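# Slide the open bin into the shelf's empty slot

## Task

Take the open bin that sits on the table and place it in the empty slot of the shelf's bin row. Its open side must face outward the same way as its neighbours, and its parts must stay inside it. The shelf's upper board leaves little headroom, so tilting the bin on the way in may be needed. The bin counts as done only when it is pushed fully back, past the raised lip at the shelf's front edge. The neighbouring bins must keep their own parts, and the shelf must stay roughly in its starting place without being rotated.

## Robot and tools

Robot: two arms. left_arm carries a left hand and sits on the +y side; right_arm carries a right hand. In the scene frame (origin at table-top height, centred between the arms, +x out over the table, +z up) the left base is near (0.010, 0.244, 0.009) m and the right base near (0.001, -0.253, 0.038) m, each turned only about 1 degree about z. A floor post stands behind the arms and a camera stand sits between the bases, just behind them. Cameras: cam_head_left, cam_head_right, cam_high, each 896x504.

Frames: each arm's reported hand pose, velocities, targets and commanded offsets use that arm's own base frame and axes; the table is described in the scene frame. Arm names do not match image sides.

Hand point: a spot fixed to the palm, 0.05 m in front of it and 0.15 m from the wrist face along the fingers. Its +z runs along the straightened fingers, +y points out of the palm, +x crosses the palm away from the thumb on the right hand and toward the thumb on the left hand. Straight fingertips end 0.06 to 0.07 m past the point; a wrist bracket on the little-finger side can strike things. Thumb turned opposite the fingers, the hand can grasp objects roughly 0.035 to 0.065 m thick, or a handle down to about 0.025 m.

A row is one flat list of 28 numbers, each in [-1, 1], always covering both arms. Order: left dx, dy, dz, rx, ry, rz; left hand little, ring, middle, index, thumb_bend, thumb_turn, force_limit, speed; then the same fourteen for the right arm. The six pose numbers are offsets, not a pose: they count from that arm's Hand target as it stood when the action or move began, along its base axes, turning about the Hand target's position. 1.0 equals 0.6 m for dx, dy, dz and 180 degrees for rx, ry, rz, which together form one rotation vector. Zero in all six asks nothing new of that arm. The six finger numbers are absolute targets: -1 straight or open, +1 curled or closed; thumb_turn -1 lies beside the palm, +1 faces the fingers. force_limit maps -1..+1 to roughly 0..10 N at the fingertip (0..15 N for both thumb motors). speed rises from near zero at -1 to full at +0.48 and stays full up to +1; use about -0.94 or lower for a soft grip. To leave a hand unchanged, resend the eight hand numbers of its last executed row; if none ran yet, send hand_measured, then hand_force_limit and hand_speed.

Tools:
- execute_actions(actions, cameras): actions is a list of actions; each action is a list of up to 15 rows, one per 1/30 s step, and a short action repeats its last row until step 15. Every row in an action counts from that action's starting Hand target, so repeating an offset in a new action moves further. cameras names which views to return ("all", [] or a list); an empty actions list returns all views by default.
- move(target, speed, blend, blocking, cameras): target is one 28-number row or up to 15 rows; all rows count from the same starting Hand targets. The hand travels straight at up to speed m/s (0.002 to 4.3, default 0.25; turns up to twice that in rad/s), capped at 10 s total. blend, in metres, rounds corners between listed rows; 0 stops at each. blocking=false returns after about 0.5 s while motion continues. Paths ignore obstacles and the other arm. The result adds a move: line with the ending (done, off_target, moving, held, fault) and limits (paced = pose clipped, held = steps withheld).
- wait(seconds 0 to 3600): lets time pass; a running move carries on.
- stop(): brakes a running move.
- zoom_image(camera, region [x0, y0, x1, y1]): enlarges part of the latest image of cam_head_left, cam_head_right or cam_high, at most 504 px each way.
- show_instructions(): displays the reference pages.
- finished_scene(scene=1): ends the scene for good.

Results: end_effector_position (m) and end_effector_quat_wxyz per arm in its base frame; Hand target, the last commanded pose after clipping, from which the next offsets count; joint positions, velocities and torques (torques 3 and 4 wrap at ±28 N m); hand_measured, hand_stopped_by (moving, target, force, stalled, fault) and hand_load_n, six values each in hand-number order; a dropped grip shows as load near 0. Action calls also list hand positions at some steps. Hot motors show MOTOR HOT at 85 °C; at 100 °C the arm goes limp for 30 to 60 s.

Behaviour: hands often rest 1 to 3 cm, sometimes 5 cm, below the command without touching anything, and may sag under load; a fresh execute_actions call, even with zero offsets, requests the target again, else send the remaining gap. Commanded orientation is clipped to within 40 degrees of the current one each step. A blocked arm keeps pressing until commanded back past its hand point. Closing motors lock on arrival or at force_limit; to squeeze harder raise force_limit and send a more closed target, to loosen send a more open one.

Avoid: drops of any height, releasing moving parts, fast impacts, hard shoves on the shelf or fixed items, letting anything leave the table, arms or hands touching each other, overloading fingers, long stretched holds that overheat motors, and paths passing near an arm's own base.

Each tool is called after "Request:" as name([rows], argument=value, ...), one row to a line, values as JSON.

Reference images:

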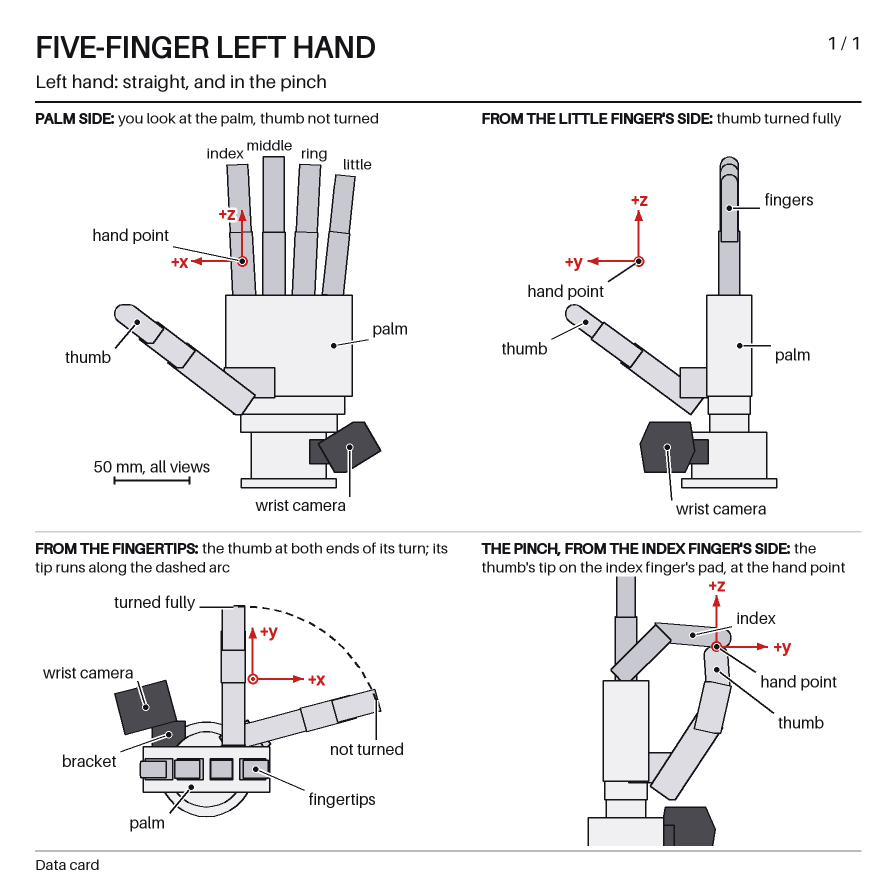

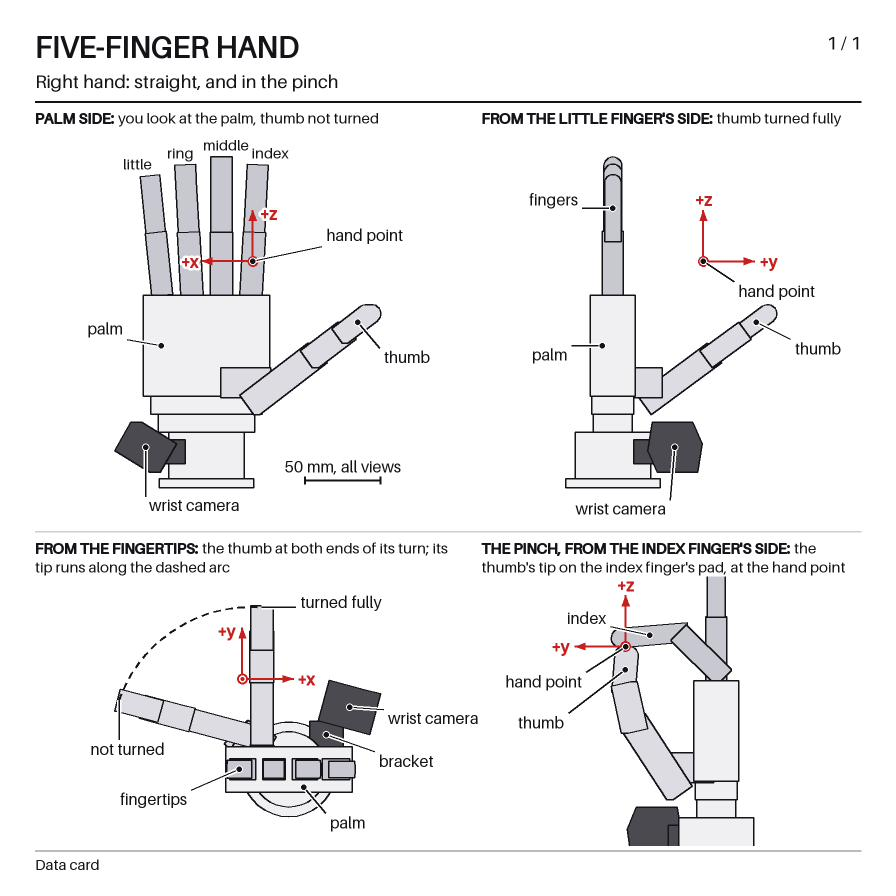

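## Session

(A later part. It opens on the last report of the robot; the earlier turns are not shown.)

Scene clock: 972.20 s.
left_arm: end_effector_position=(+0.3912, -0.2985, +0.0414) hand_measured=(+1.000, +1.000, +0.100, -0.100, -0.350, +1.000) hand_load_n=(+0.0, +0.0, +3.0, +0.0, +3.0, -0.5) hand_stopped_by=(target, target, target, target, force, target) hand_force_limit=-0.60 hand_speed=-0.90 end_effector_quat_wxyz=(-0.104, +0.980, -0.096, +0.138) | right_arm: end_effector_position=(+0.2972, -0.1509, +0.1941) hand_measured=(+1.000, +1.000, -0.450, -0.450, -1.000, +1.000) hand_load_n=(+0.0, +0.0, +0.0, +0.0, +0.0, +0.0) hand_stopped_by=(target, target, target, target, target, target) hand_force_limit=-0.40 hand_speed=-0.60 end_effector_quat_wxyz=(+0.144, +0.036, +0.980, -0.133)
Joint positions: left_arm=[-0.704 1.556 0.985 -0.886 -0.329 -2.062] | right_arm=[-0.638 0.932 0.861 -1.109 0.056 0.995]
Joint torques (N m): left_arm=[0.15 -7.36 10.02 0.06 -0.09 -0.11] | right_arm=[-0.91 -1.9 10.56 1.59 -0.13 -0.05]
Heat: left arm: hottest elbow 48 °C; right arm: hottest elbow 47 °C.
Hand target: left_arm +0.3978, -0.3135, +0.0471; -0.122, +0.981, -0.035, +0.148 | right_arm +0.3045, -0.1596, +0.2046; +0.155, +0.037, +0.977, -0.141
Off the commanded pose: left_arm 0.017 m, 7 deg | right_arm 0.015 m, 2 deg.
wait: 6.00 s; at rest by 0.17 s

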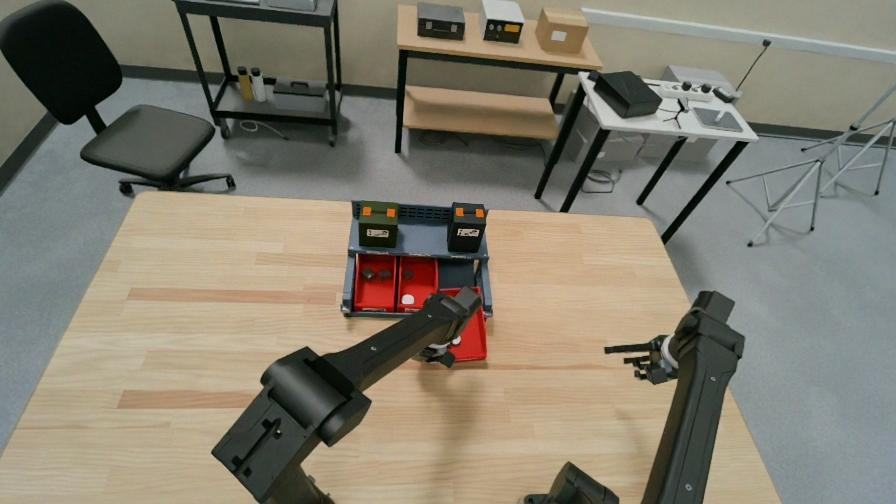

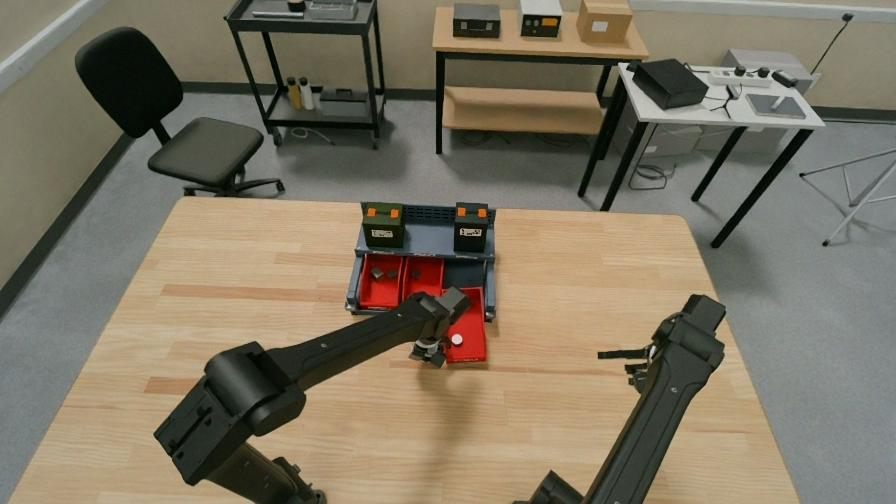

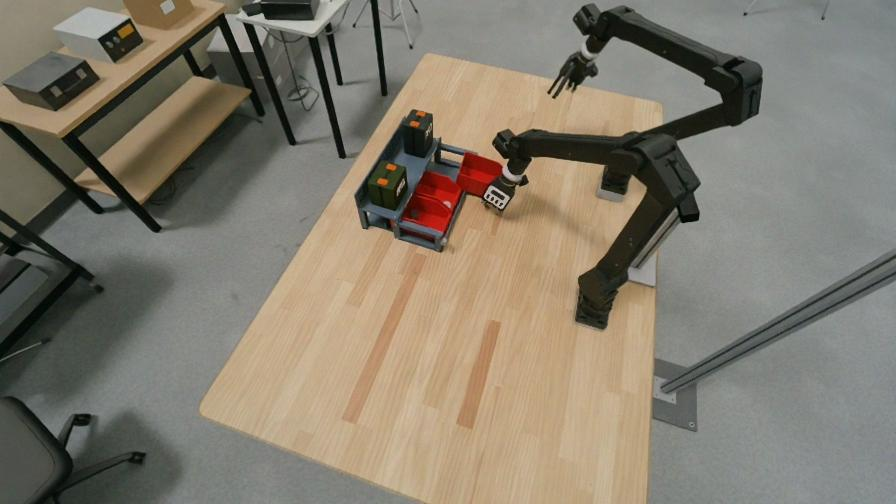

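Request:
move(target=[0,0,0,0,0,0,1,1,0.1,0.15,0.4,1,-0.55,-0.93,0,0,0,0,0.0,0,1,1,-0.45,-0.45,-1,1,-0.4,-0.6], speed=0.06, cameras=[])

Request:
wait(seconds=2, cameras=["all"])

Request:
zoom_image(camera="cam_head_right", region=[390, 250, 510, 370])

Request:
zoom_image(camera="cam_head_left", region=[390, 250, 510, 370])

Scene clock: 978.87 s.
left_arm: end_effector_position=(+0.3912, -0.2985, +0.0415) hand_measured=(+1.000, +1.000, +0.100, +0.128, -0.350, +1.000) hand_load_n=(+0.0, +0.0, +1.0, +2.5, +2.5, +0.0) hand_stopped_by=(target, target, target, force, force, target) hand_force_limit=-0.55 hand_speed=-0.93 end_effector_quat_wxyz=(-0.104, +0.980, -0.095, +0.138) | right_arm: end_effector_position=(+0.2972, -0.1509, +0.1941) hand_measured=(+1.000, +1.000, -0.450, -0.450, -1.000, +1.000) hand_load_n=(+0.0, +0.0, +0.0, +0.0, +0.0, +0.0) hand_stopped_by=(target, target, target, target, target, target) hand_force_limit=-0.40 hand_speed=-0.60 end_effector_quat_wxyz=(+0.144, +0.036, +0.980, -0.133)
Joint positions: left_arm=[-0.704 1.556 0.985 -0.886 -0.329 -2.062] | right_arm=[-0.638 0.932 0.861 -1.109 0.056 0.995]
Joint torques (N m): left_arm=[0.15 -7.41 10 0.05 -0.09 -0.1] | right_arm=[-0.91 -1.85 10.58 1.59 -0.13 -0.04]
Heat: left arm: hottest elbow 48 °C; right arm: hottest elbow 47 °C.
Hand target: left_arm +0.3978, -0.3135, +0.0471; -0.122, +0.981, -0.035, +0.148 | right_arm +0.3045, -0.1596, +0.2046; +0.155, +0.037, +0.977, -0.141
Off the commanded pose: left_arm 0.017 m, 7 deg | right_arm 0.015 m, 2 deg.
joint sent to its limit (left arm) — joint 6 (wrist roll), lower limit. The joint targets are off in orientation, not in position.
move: done

Scene clock: 980.87 s.
left_arm: end_effector_position=(+0.3912, -0.2985, +0.0415) hand_measured=(+1.000, +1.000, +0.100, +0.128, -0.350, +1.000) hand_load_n=(+0.0, +0.0, +1.0, +2.0, +2.5, +0.0) hand_stopped_by=(target, target, target, force, force, target) hand_force_limit=-0.55 hand_speed=-0.93 end_effector_quat_wxyz=(-0.104, +0.980, -0.095, +0.138) | right_arm: end_effector_position=(+0.2972, -0.1509, +0.1941) hand_measured=(+1.000, +1.000, -0.450, -0.450, -1.000, +1.000) hand_load_n=(+0.0, +0.0, +0.0, +0.0, +0.0, +0.0) hand_stopped_by=(target, target, target, target, target, target) hand_force_limit=-0.40 hand_speed=-0.60 end_effector_quat_wxyz=(+0.144, +0.036, +0.980, -0.133)
Joint positions: left_arm=[-0.704 1.556 0.985 -0.886 -0.329 -2.062] | right_arm=[-0.638 0.932 0.861 -1.109 0.056 0.995]
Joint torques (N m): left_arm=[0.15 -7.36 10 0.06 -0.09 -0.11] | right_arm=[-0.85 -1.85 10.59 1.57 -0.13 -0.05]
Heat: left arm: hottest elbow 48 °C; right arm: hottest elbow 47 °C.
Hand target: left_arm +0.3978, -0.3135, +0.0471; -0.122, +0.981, -0.035, +0.148 | right_arm +0.3045, -0.1596, +0.2046; +0.155, +0.037, +0.977, -0.141
Off the commanded pose: left_arm 0.017 m, 7 deg | right_arm 0.015 m, 2 deg.
wait: 2.00 s; at rest by 0.17 s

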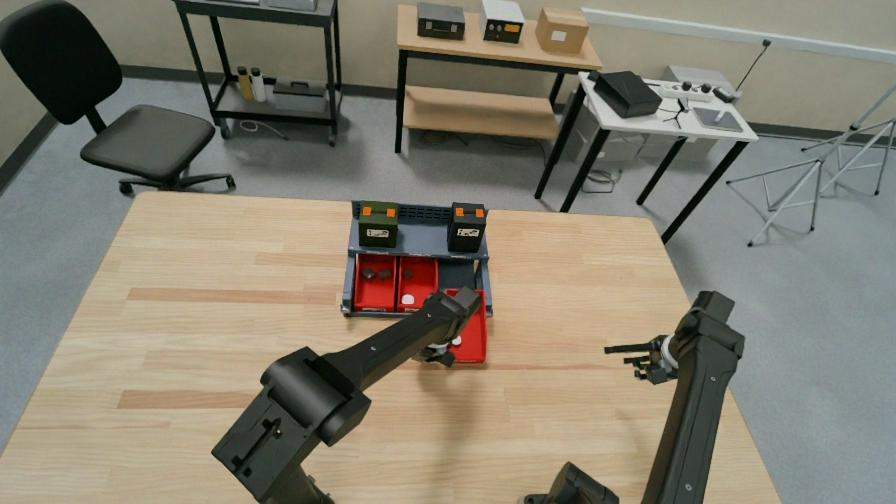

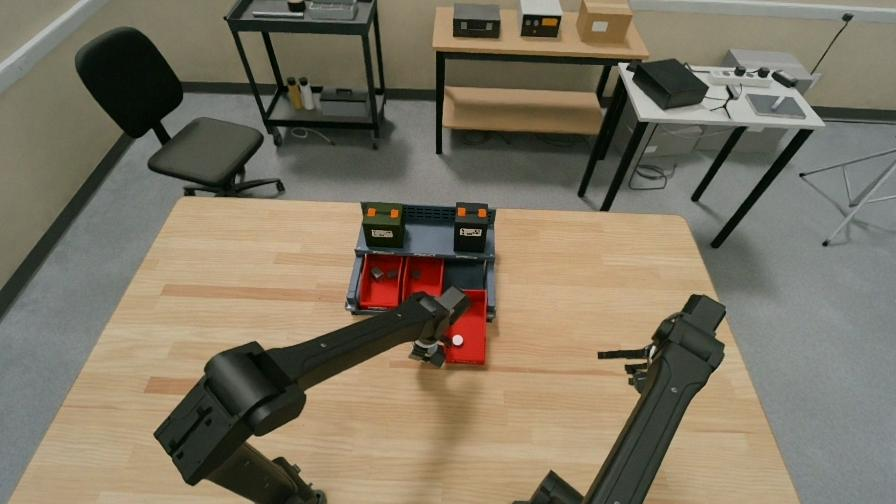

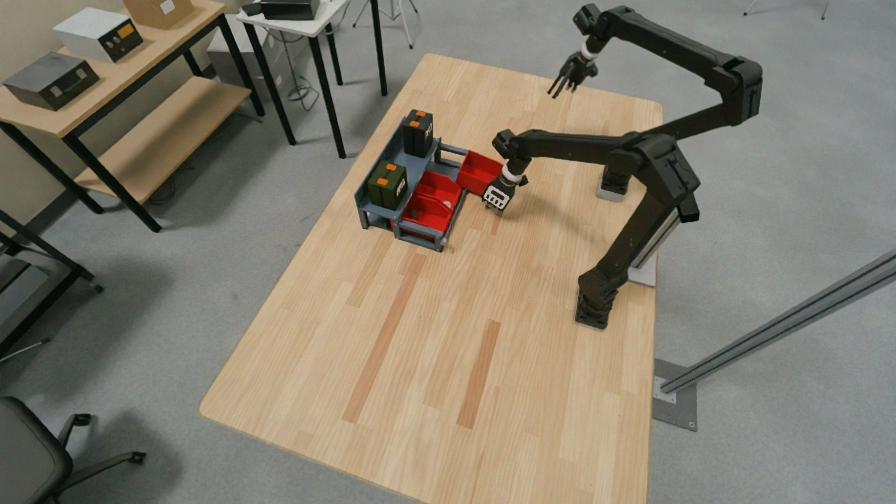

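Scaled by 4.200 from the camera's image (finer frame: 1280x720).

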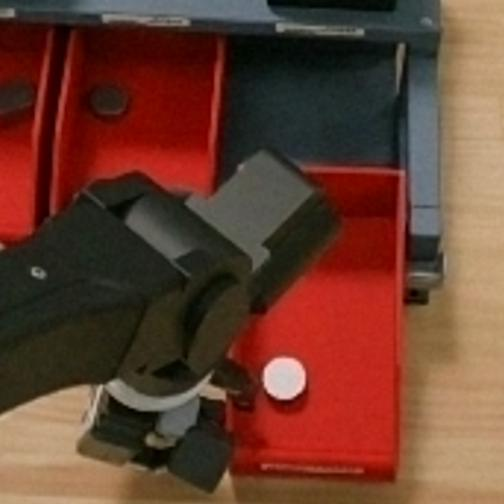

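Scaled by 4.200 from the camera's image (finer frame: 1280x720).

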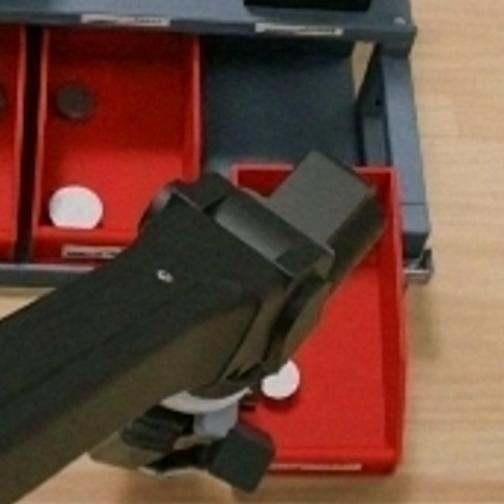

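Request:
move([
  [0.005,0.03,0.025,0,0.02,-0.045,1,1,0.1,0.15,0.4,1,-0.55,-0.93,0,0,0,0,0.0,0,1,1,-0.45,-0.45,-1,1,-0.4,-0.6],
  [0.007,0.054,0.03,0,0.028,-0.055,1,1,0.1,0.15,0.4,1,-0.55,-0.93,0,0,0,0,0.0,0,1,1,-0.45,-0.45,-1,1,-0.4,-0.6],
], speed=0.05, cameras=["all"])

Request:
zoom_image(camera="cam_head_right", region=[390, 250, 510, 370])

Request:
zoom_image(camera="cam_head_left", region=[390, 250, 510, 370])

Request:
zoom_image(camera="cam_high", region=[440, 130, 540, 230])

Scene clock: 994.70 s.
left_arm: end_effector_position=(+0.3877, -0.2760, +0.0467) hand_measured=(+1.000, +1.000, +0.100, +0.128, -0.348, +1.000) hand_load_n=(+0.0, +0.0, +2.0, +0.5, +1.0, -0.5) hand_stopped_by=(target, target, target, force, force, target) hand_force_limit=-0.55 hand_speed=-0.93 end_effector_quat_wxyz=(-0.118, +0.979, -0.130, +0.100) | right_arm: end_effector_position=(+0.2972, -0.1509, +0.1941) hand_measured=(+1.000, +1.000, -0.450, -0.450, -1.000, +1.000) hand_load_n=(+0.0, +0.0, +0.0, +0.0, -0.5, +0.0) hand_stopped_by=(target, target, target, target, target, target) hand_force_limit=-0.40 hand_speed=-0.60 end_effector_quat_wxyz=(+0.144, +0.036, +0.980, -0.133)
Joint positions: left_arm=[-0.651 1.546 1.01 -0.976 -0.305 -1.949] | right_arm=[-0.638 0.932 0.861 -1.109 0.056 0.995]
Joint torques (N m): left_arm=[1.9 -9.17 10.14 -0.34 0.03 0.05] | right_arm=[-0.91 -1.85 10.58 1.58 -0.13 -0.04]
Heat: left arm: hottest elbow 48 °C; right arm: hottest elbow 48 °C.
Hand target: left_arm +0.4022, -0.2810, +0.0652; -0.107, +0.980, -0.124, +0.115 | right_arm +0.3045, -0.1596, +0.2046; +0.155, +0.037, +0.977, -0.141
Off the commanded pose: left_arm 0.024 m, 2 deg | right_arm 0.015 m, 2 deg.
move: off_target (left_arm)

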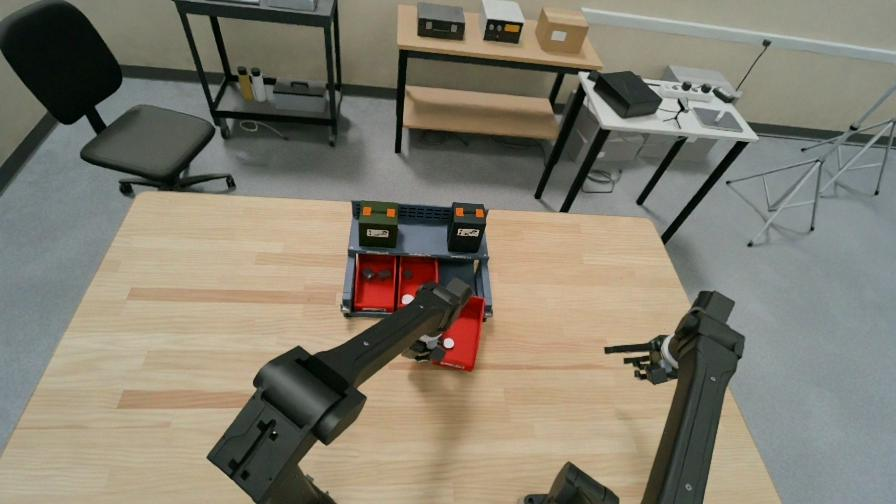

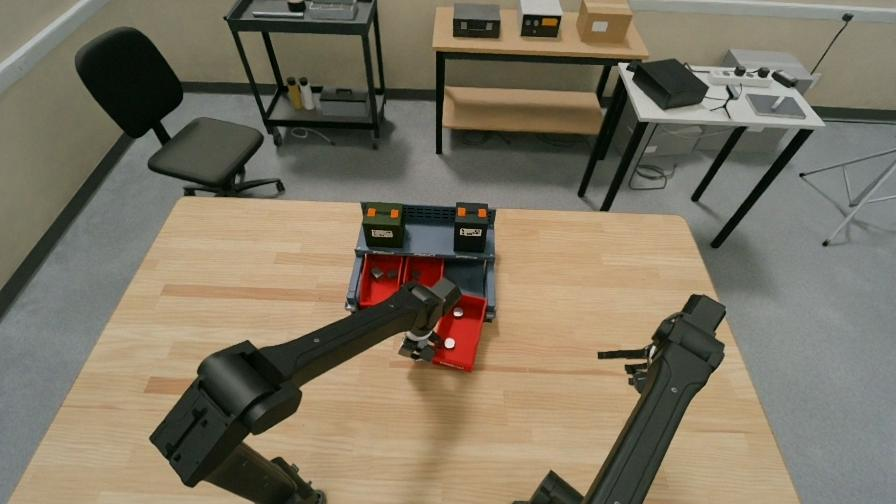

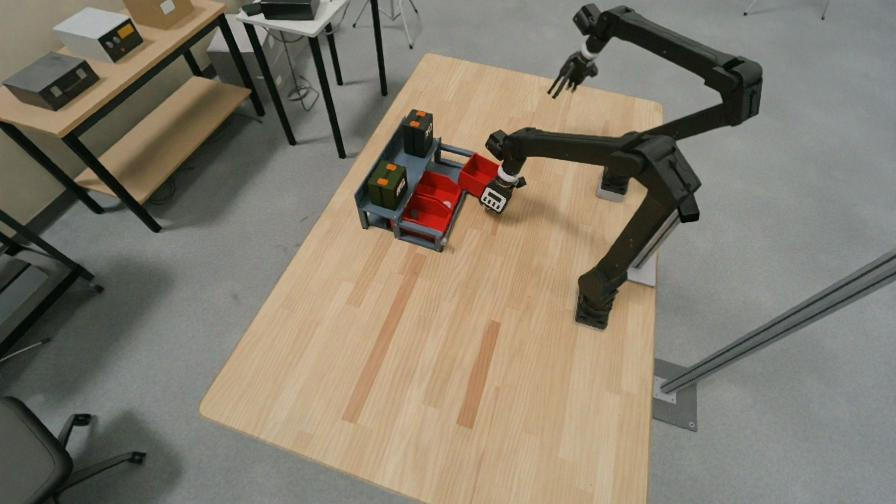

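Scaled by 4.200 from the camera's image (finer frame: 1280x720).

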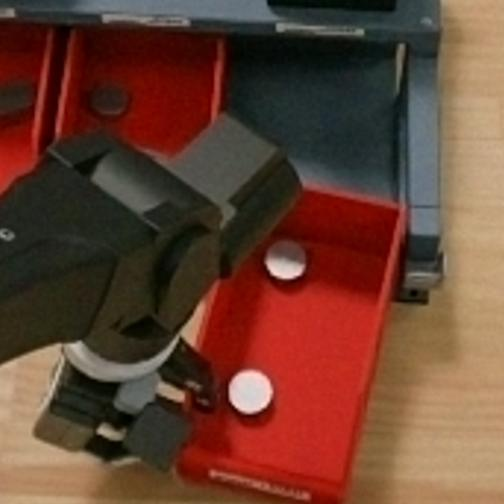

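Scaled by 4.200 from the camera's image (finer frame: 1280x720).

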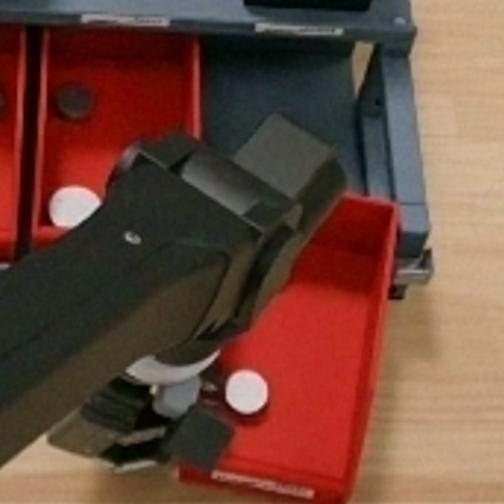

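Scaled by 5.040 from the camera's image (finer frame: 1280x720).

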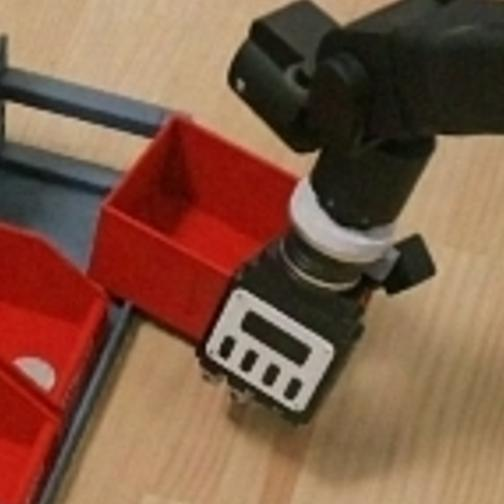

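Request:
move(target=[0.02,0,-0.035,0,-0.015,0,1,1,0.1,0.15,0.4,1,-0.55,-0.93,0,0,0,0,0.0,0,1,1,-0.45,-0.45,-1,1,-0.4,-0.6], speed=0.05, cameras=["all"])

Request:
zoom_image(camera="cam_head_right", region=[390, 250, 510, 370])

Request:
zoom_image(camera="cam_high", region=[440, 130, 540, 230])

Scene clock: 1010.40 s.
left_arm: end_effector_position=(+0.4068, -0.2851, +0.0494) hand_measured=(+1.000, +1.000, +0.100, +0.128, -0.348, +1.000) hand_load_n=(+0.0, +0.0, +2.0, +0.0, +1.5, +0.0) hand_stopped_by=(target, target, target, force, force, target) hand_force_limit=-0.55 hand_speed=-0.93 end_effector_quat_wxyz=(-0.109, +0.976, -0.129, +0.136) | right_arm: end_effector_position=(+0.2972, -0.1509, +0.1941) hand_measured=(+1.000, +1.000, -0.450, -0.450, -1.000, +1.000) hand_load_n=(+0.0, +0.5, +0.0, +0.5, +0.0, +0.0) hand_stopped_by=(target, target, target, target, target, target) hand_force_limit=-0.40 hand_speed=-0.60 end_effector_quat_wxyz=(+0.144, +0.036, +0.980, -0.133)
Joint positions: left_arm=[-0.649 1.554 1.01 -0.893 -0.326 -1.934] | right_arm=[-0.638 0.932 0.861 -1.109 0.056 0.995]
Joint torques (N m): left_arm=[2.08 -7.59 7.58 0.95 -0.19 -0.04] | right_arm=[-0.91 -1.9 10.61 1.61 -0.13 -0.04]
Heat: left arm: hottest elbow 50 °C; right arm: hottest elbow 48 °C.
Hand target: left_arm +0.4140, -0.2811, +0.0441; -0.110, +0.977, -0.122, +0.138 | right_arm +0.3045, -0.1596, +0.2046; +0.155, +0.037, +0.977, -0.141
Off the commanded pose: left_arm 0.010 m, 1 deg | right_arm 0.015 m, 2 deg.
move: done

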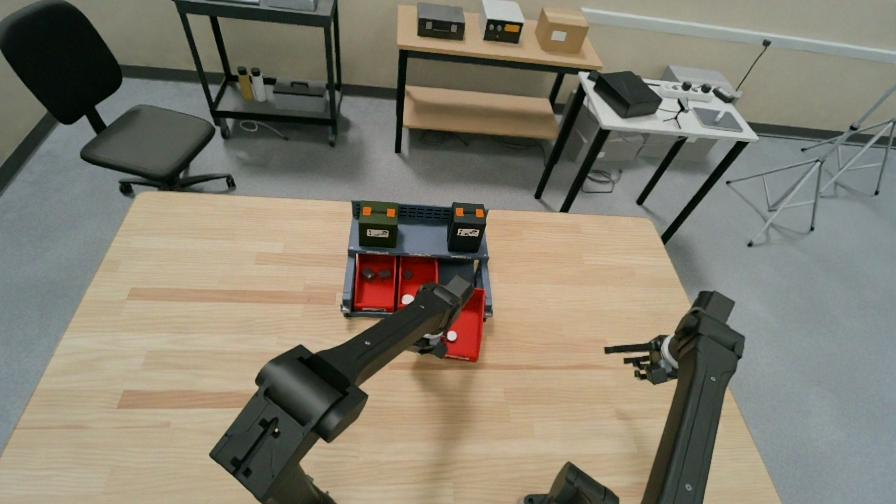

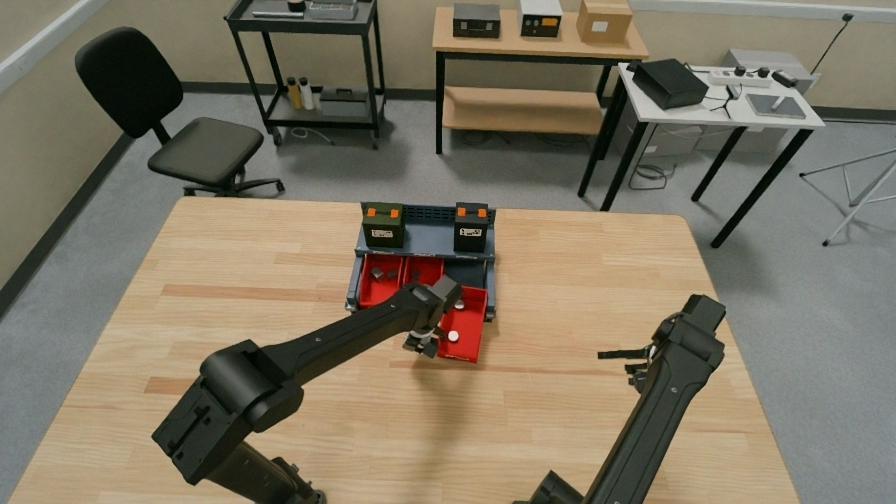

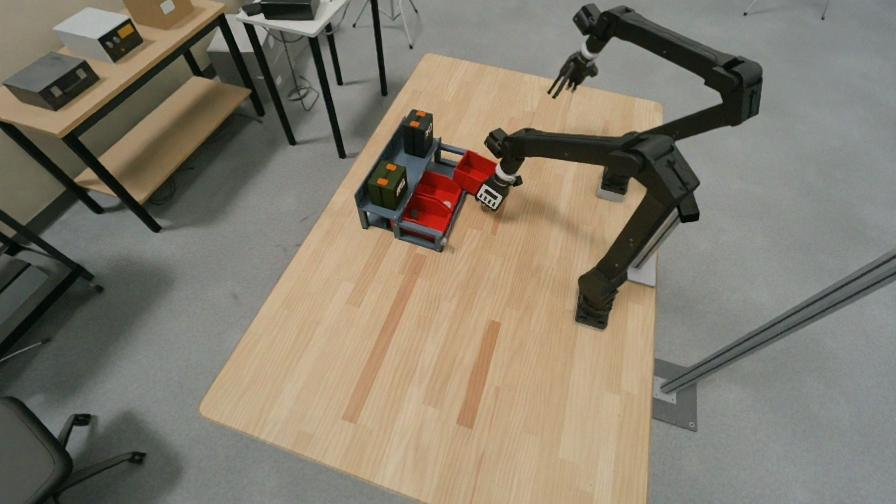

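Scaled by 4.200 from the camera's image (finer frame: 1280x720).

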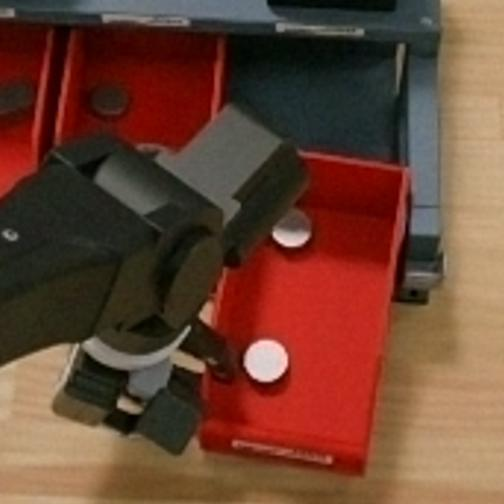

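Scaled by 5.040 from the camera's image (finer frame: 1280x720).

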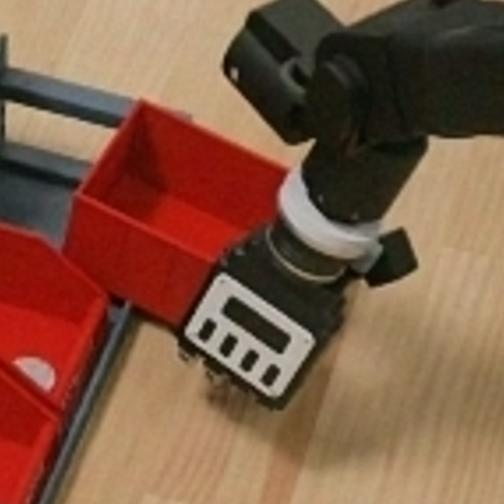

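Request:
move(target=[0,0,0,0,0,0,1,1,0.1,0.15,-1,1,-0.55,-0.85,0,0,0,0,0.0,0,1,1,-0.45,-0.45,-1,1,-0.4,-0.6], speed=0.05, cameras=[])

Request:
move([
  [0,0,0,0,0,0,1,1,-0.45,-0.45,-1,1,-0.55,-0.6,0,0,0,0,0.0,0,1,1,-0.45,-0.45,-1,1,-0.4,-0.6],
  [0,0.015,0.25,0,0,0,1,1,-0.45,-0.45,-1,1,-0.55,-0.6,0,0,0,0,0.0,0,1,1,-0.45,-0.45,-1,1,-0.4,-0.6],
  [-0.2,0.75,0.35,0,0,0,1,1,-0.45,-0.45,-1,1,-0.55,-0.6,0,0,0,0,0.0,0,1,1,-0.45,-0.45,-1,1,-0.4,-0.6],
], speed=0.2, blend=[0,0.03,0], cameras=["all"])

Request:
zoom_image(camera="cam_high", region=[440, 130, 540, 230])

Request:
zoom_image(camera="cam_head_left", region=[410, 250, 510, 370])

Request:
zoom_image(camera="cam_head_right", region=[410, 250, 510, 370])

Scene clock: 1019.33 s.
left_arm: end_effector_position=(+0.4089, -0.2855, +0.0498) hand_measured=(+1.000, +1.000, +0.100, +0.128, -1.000, +1.000) hand_load_n=(+0.0, +0.0, +0.0, +0.5, +0.0, +0.0) hand_stopped_by=(target, target, target, force, target, target) hand_force_limit=-0.55 hand_speed=-0.85 end_effector_quat_wxyz=(-0.108, +0.976, -0.128, +0.139) | right_arm: end_effector_position=(+0.2972, -0.1509, +0.1941) hand_measured=(+1.000, +1.000, -0.450, -0.450, -1.000, +1.000) hand_load_n=(+0.0, +0.0, +0.0, +0.0, -0.5, +0.0) hand_stopped_by=(target, target, target, target, target, target) hand_force_limit=-0.40 hand_speed=-0.60 end_effector_quat_wxyz=(+0.144, +0.036, +0.980, -0.133)
Joint positions: left_arm=[-0.647 1.554 1.01 -0.885 -0.326 -1.934] | right_arm=[-0.638 0.932 0.861 -1.109 0.056 0.995]
Joint torques (N m): left_arm=[1.96 -7.71 7.62 0.62 -0.18 -0.06] | right_arm=[-0.85 -1.96 10.59 1.58 -0.12 -0.04]
Heat: left arm: hottest elbow 49 °C; right arm: hottest elbow 48 °C.
Hand target: left_arm +0.4141, -0.2810, +0.0441; -0.110, +0.977, -0.122, +0.138 | right_arm +0.3045, -0.1596, +0.2046; +0.155, +0.037, +0.977, -0.141
Off the commanded pose: left_arm 0.009 m, 1 deg | right_arm 0.015 m, 2 deg.
move: done

Scene clock: 1024.33 s.
left_arm: end_effector_position=(+0.2888, +0.1588, +0.2390) hand_measured=(+1.000, +1.000, -0.450, -0.450, -1.000, +1.000) hand_load_n=(+0.0, +0.0, +0.0, +0.0, +0.0, +0.0) hand_stopped_by=(target, target, target, target, target, target) hand_force_limit=-0.55 hand_speed=-0.60 end_effector_quat_wxyz=(-0.101, +0.979, -0.124, +0.130) | right_arm: end_effector_position=(+0.2972, -0.1509, +0.1941) hand_measured=(+1.000, +1.000, -0.450, -0.450, -1.000, +1.000) hand_load_n=(+0.5, +0.0, +0.0, +0.0, +0.0, +0.0) hand_stopped_by=(target, target, target, target, target, target) hand_force_limit=-0.40 hand_speed=-0.60 end_effector_quat_wxyz=(+0.144, +0.036, +0.980, -0.133)
Joint positions: left_arm=[0.723 1.031 1.055 -1.269 0.062 -0.607] | right_arm=[-0.638 0.932 0.861 -1.109 0.056 0.995]
Joint torques (N m): left_arm=[1.9 -2.67 12.62 0.12 0.23 0.03] | right_arm=[-0.91 -1.9 10.58 1.58 -0.12 -0.05]
Heat: left arm: hottest elbow 49 °C; right arm: hottest elbow 48 °C.
Hand target: left_arm +0.2941, +0.1690, +0.2541; -0.110, +0.977, -0.122, +0.138 | right_arm +0.3045, -0.1596, +0.2046; +0.155, +0.037, +0.977, -0.141
Off the commanded pose: left_arm 0.019 m, 1 deg | right_arm 0.015 m, 2 deg.
move: off_target (left_arm)

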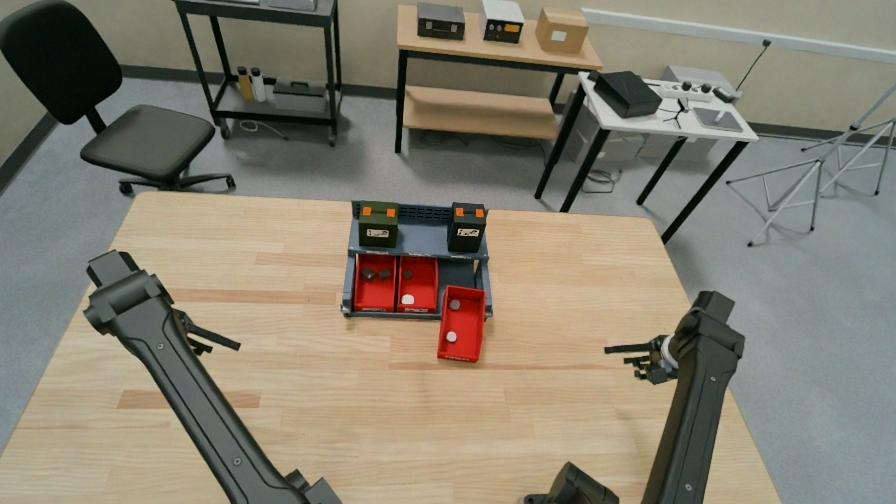

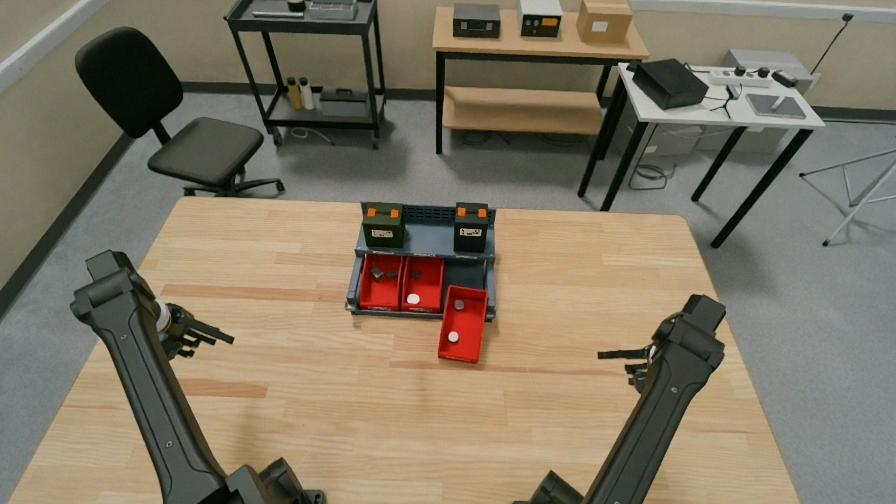

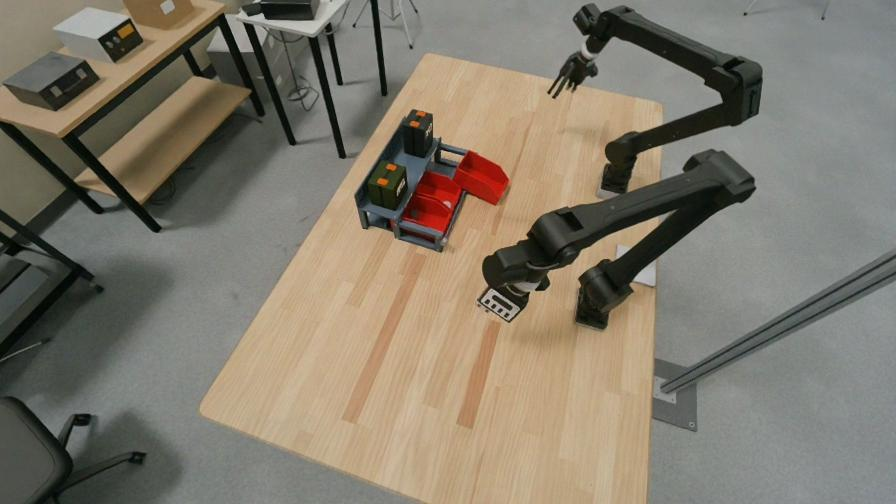

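Scaled by 5.040 from the camera's image (finer frame: 1280x720).

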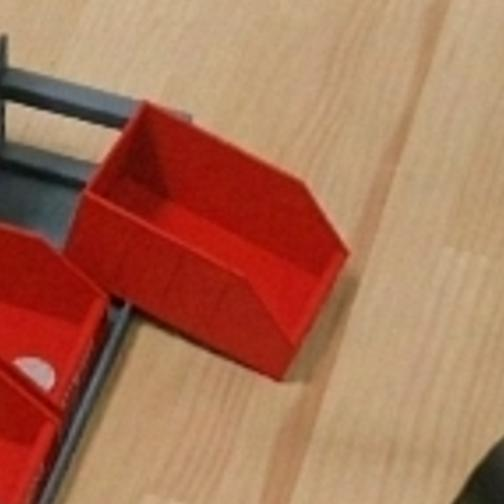

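Scaled by 4.200 from the camera's image (finer frame: 1280x720).

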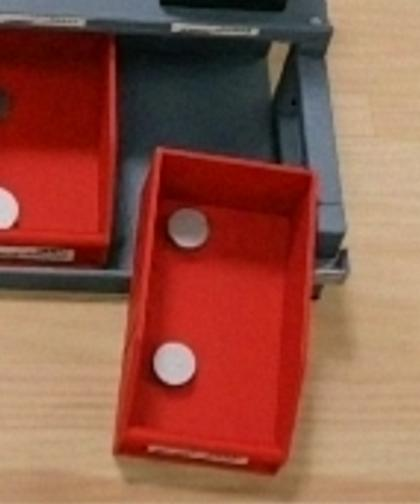

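Scaled by 4.200 from the camera's image (finer frame: 1280x720).

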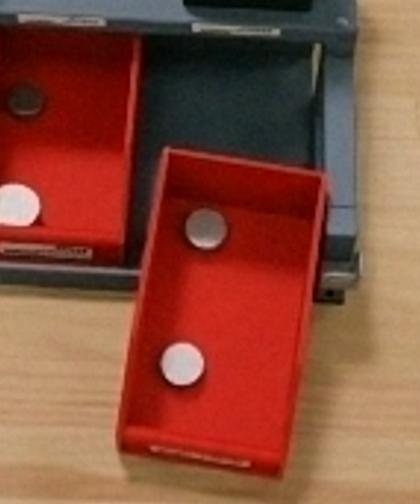

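Request:
move([
  [0,0,0,0,0,0,1,1,-0.45,-0.45,-1,1,-0.55,-0.6,0.03,0.25,0.05,-0.1486,-0.066,0.4531,0.3,0.3,0.3,0.3,-1,1,-0.5,-0.3],
  [0,0,0,0,0,0,1,1,-0.45,-0.45,-1,1,-0.55,-0.6,0.1465,0.5353,0.03,-0.2971,-0.1319,0.9063,0.3,0.3,0.3,0.3,-1,1,-0.5,-0.3],
], speed=0.3, blend=0.05, cameras=["all"])

Request:
zoom_image(camera="cam_high", region=[440, 110, 560, 230])

Request:
zoom_image(camera="cam_head_left", region=[410, 250, 530, 370])

Request:
zoom_image(camera="cam_head_right", region=[410, 250, 530, 370])

Scene clock: 1054.47 s.
left_arm: end_effector_position=(+0.2887, +0.1588, +0.2390) hand_measured=(+1.000, +1.000, -0.450, -0.450, -1.000, +1.000) hand_load_n=(+0.0, +0.5, +0.0, +0.0, +0.0, +0.0) hand_stopped_by=(target, target, target, target, target, target) hand_force_limit=-0.55 hand_speed=-0.60 end_effector_quat_wxyz=(-0.101, +0.979, -0.124, +0.130) | right_arm: end_effector_position=(+0.3808, +0.1542, +0.2063) hand_measured=(+0.300, +0.300, +0.300, +0.300, -1.000, +1.000) hand_load_n=(+0.0, +0.0, +0.0, +0.0, +0.0, +0.0) hand_stopped_by=(target, target, target, target, target, target) hand_force_limit=-0.50 hand_speed=-0.30 end_effector_quat_wxyz=(-0.282, +0.947, -0.038, +0.148)
Joint positions: left_arm=[0.723 1.031 1.055 -1.269 0.062 -0.606] | right_arm=[0.275 1.205 1.096 -0.966 -0.435 -1.104]
Joint torques (N m): left_arm=[1.96 -2.67 12.63 0.12 0.23 0.04] | right_arm=[0.56 -5.77 12.23 0.98 -0.42 -0.08]
Heat: left arm: hottest elbow 54 °C; right arm: hottest elbow 49 °C.
Hand target: left_arm +0.2941, +0.1690, +0.2541; -0.110, +0.977, -0.122, +0.138 | right_arm +0.3923, +0.1615, +0.2226; -0.287, +0.944, -0.026, +0.159
Off the commanded pose: left_arm 0.019 m, 1 deg | right_arm 0.021 m, 2 deg.
move: off_target (right_arm)

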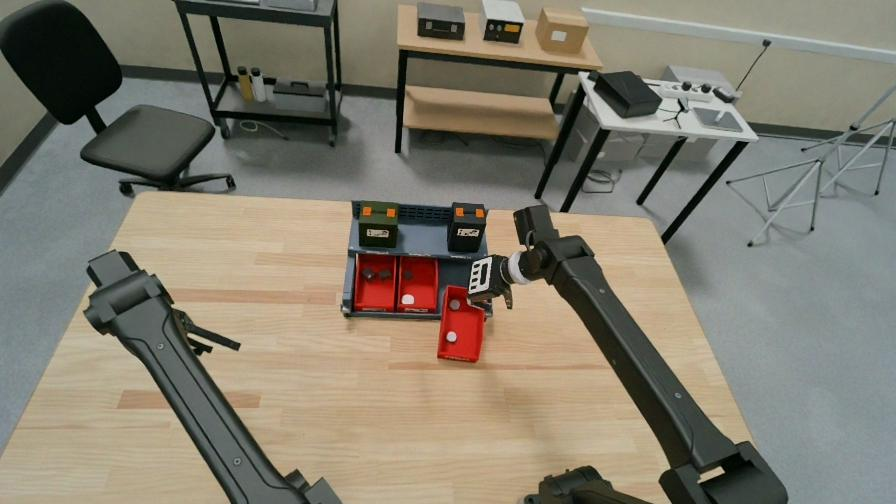

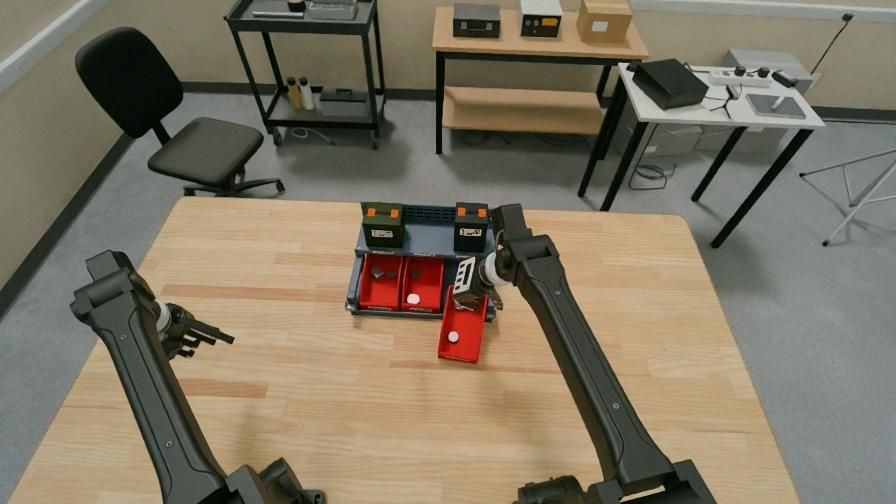

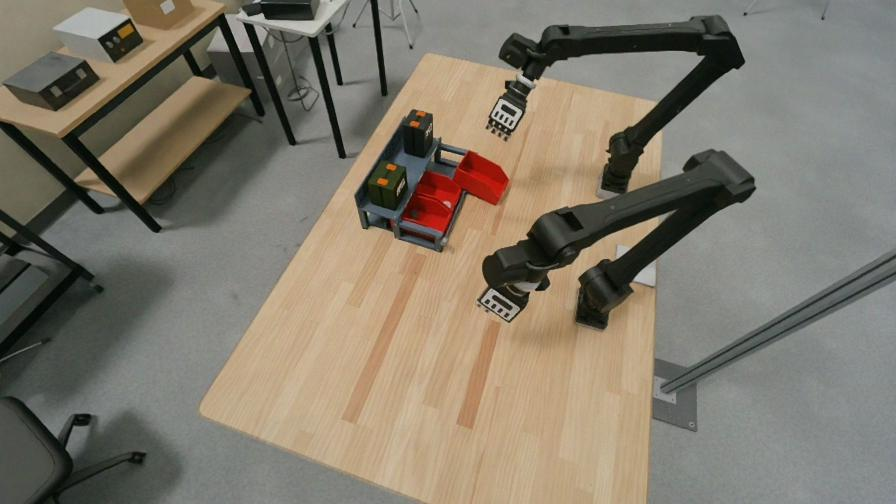

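Scaled by 4.200 from the camera's image (finer frame: 1280x720).

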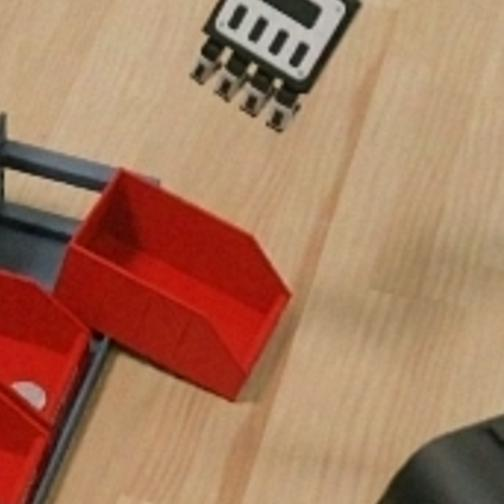

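Scaled by 4.200 from the camera's image (finer frame: 1280x720).

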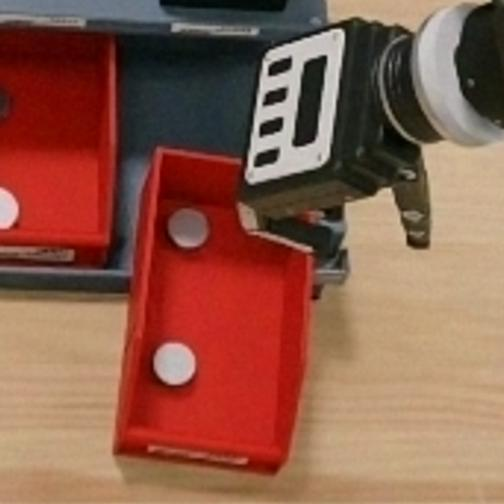

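Scaled by 4.200 from the camera's image (finer frame: 1280x720).

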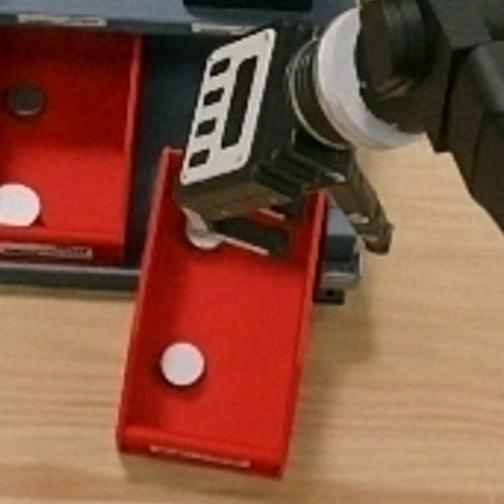

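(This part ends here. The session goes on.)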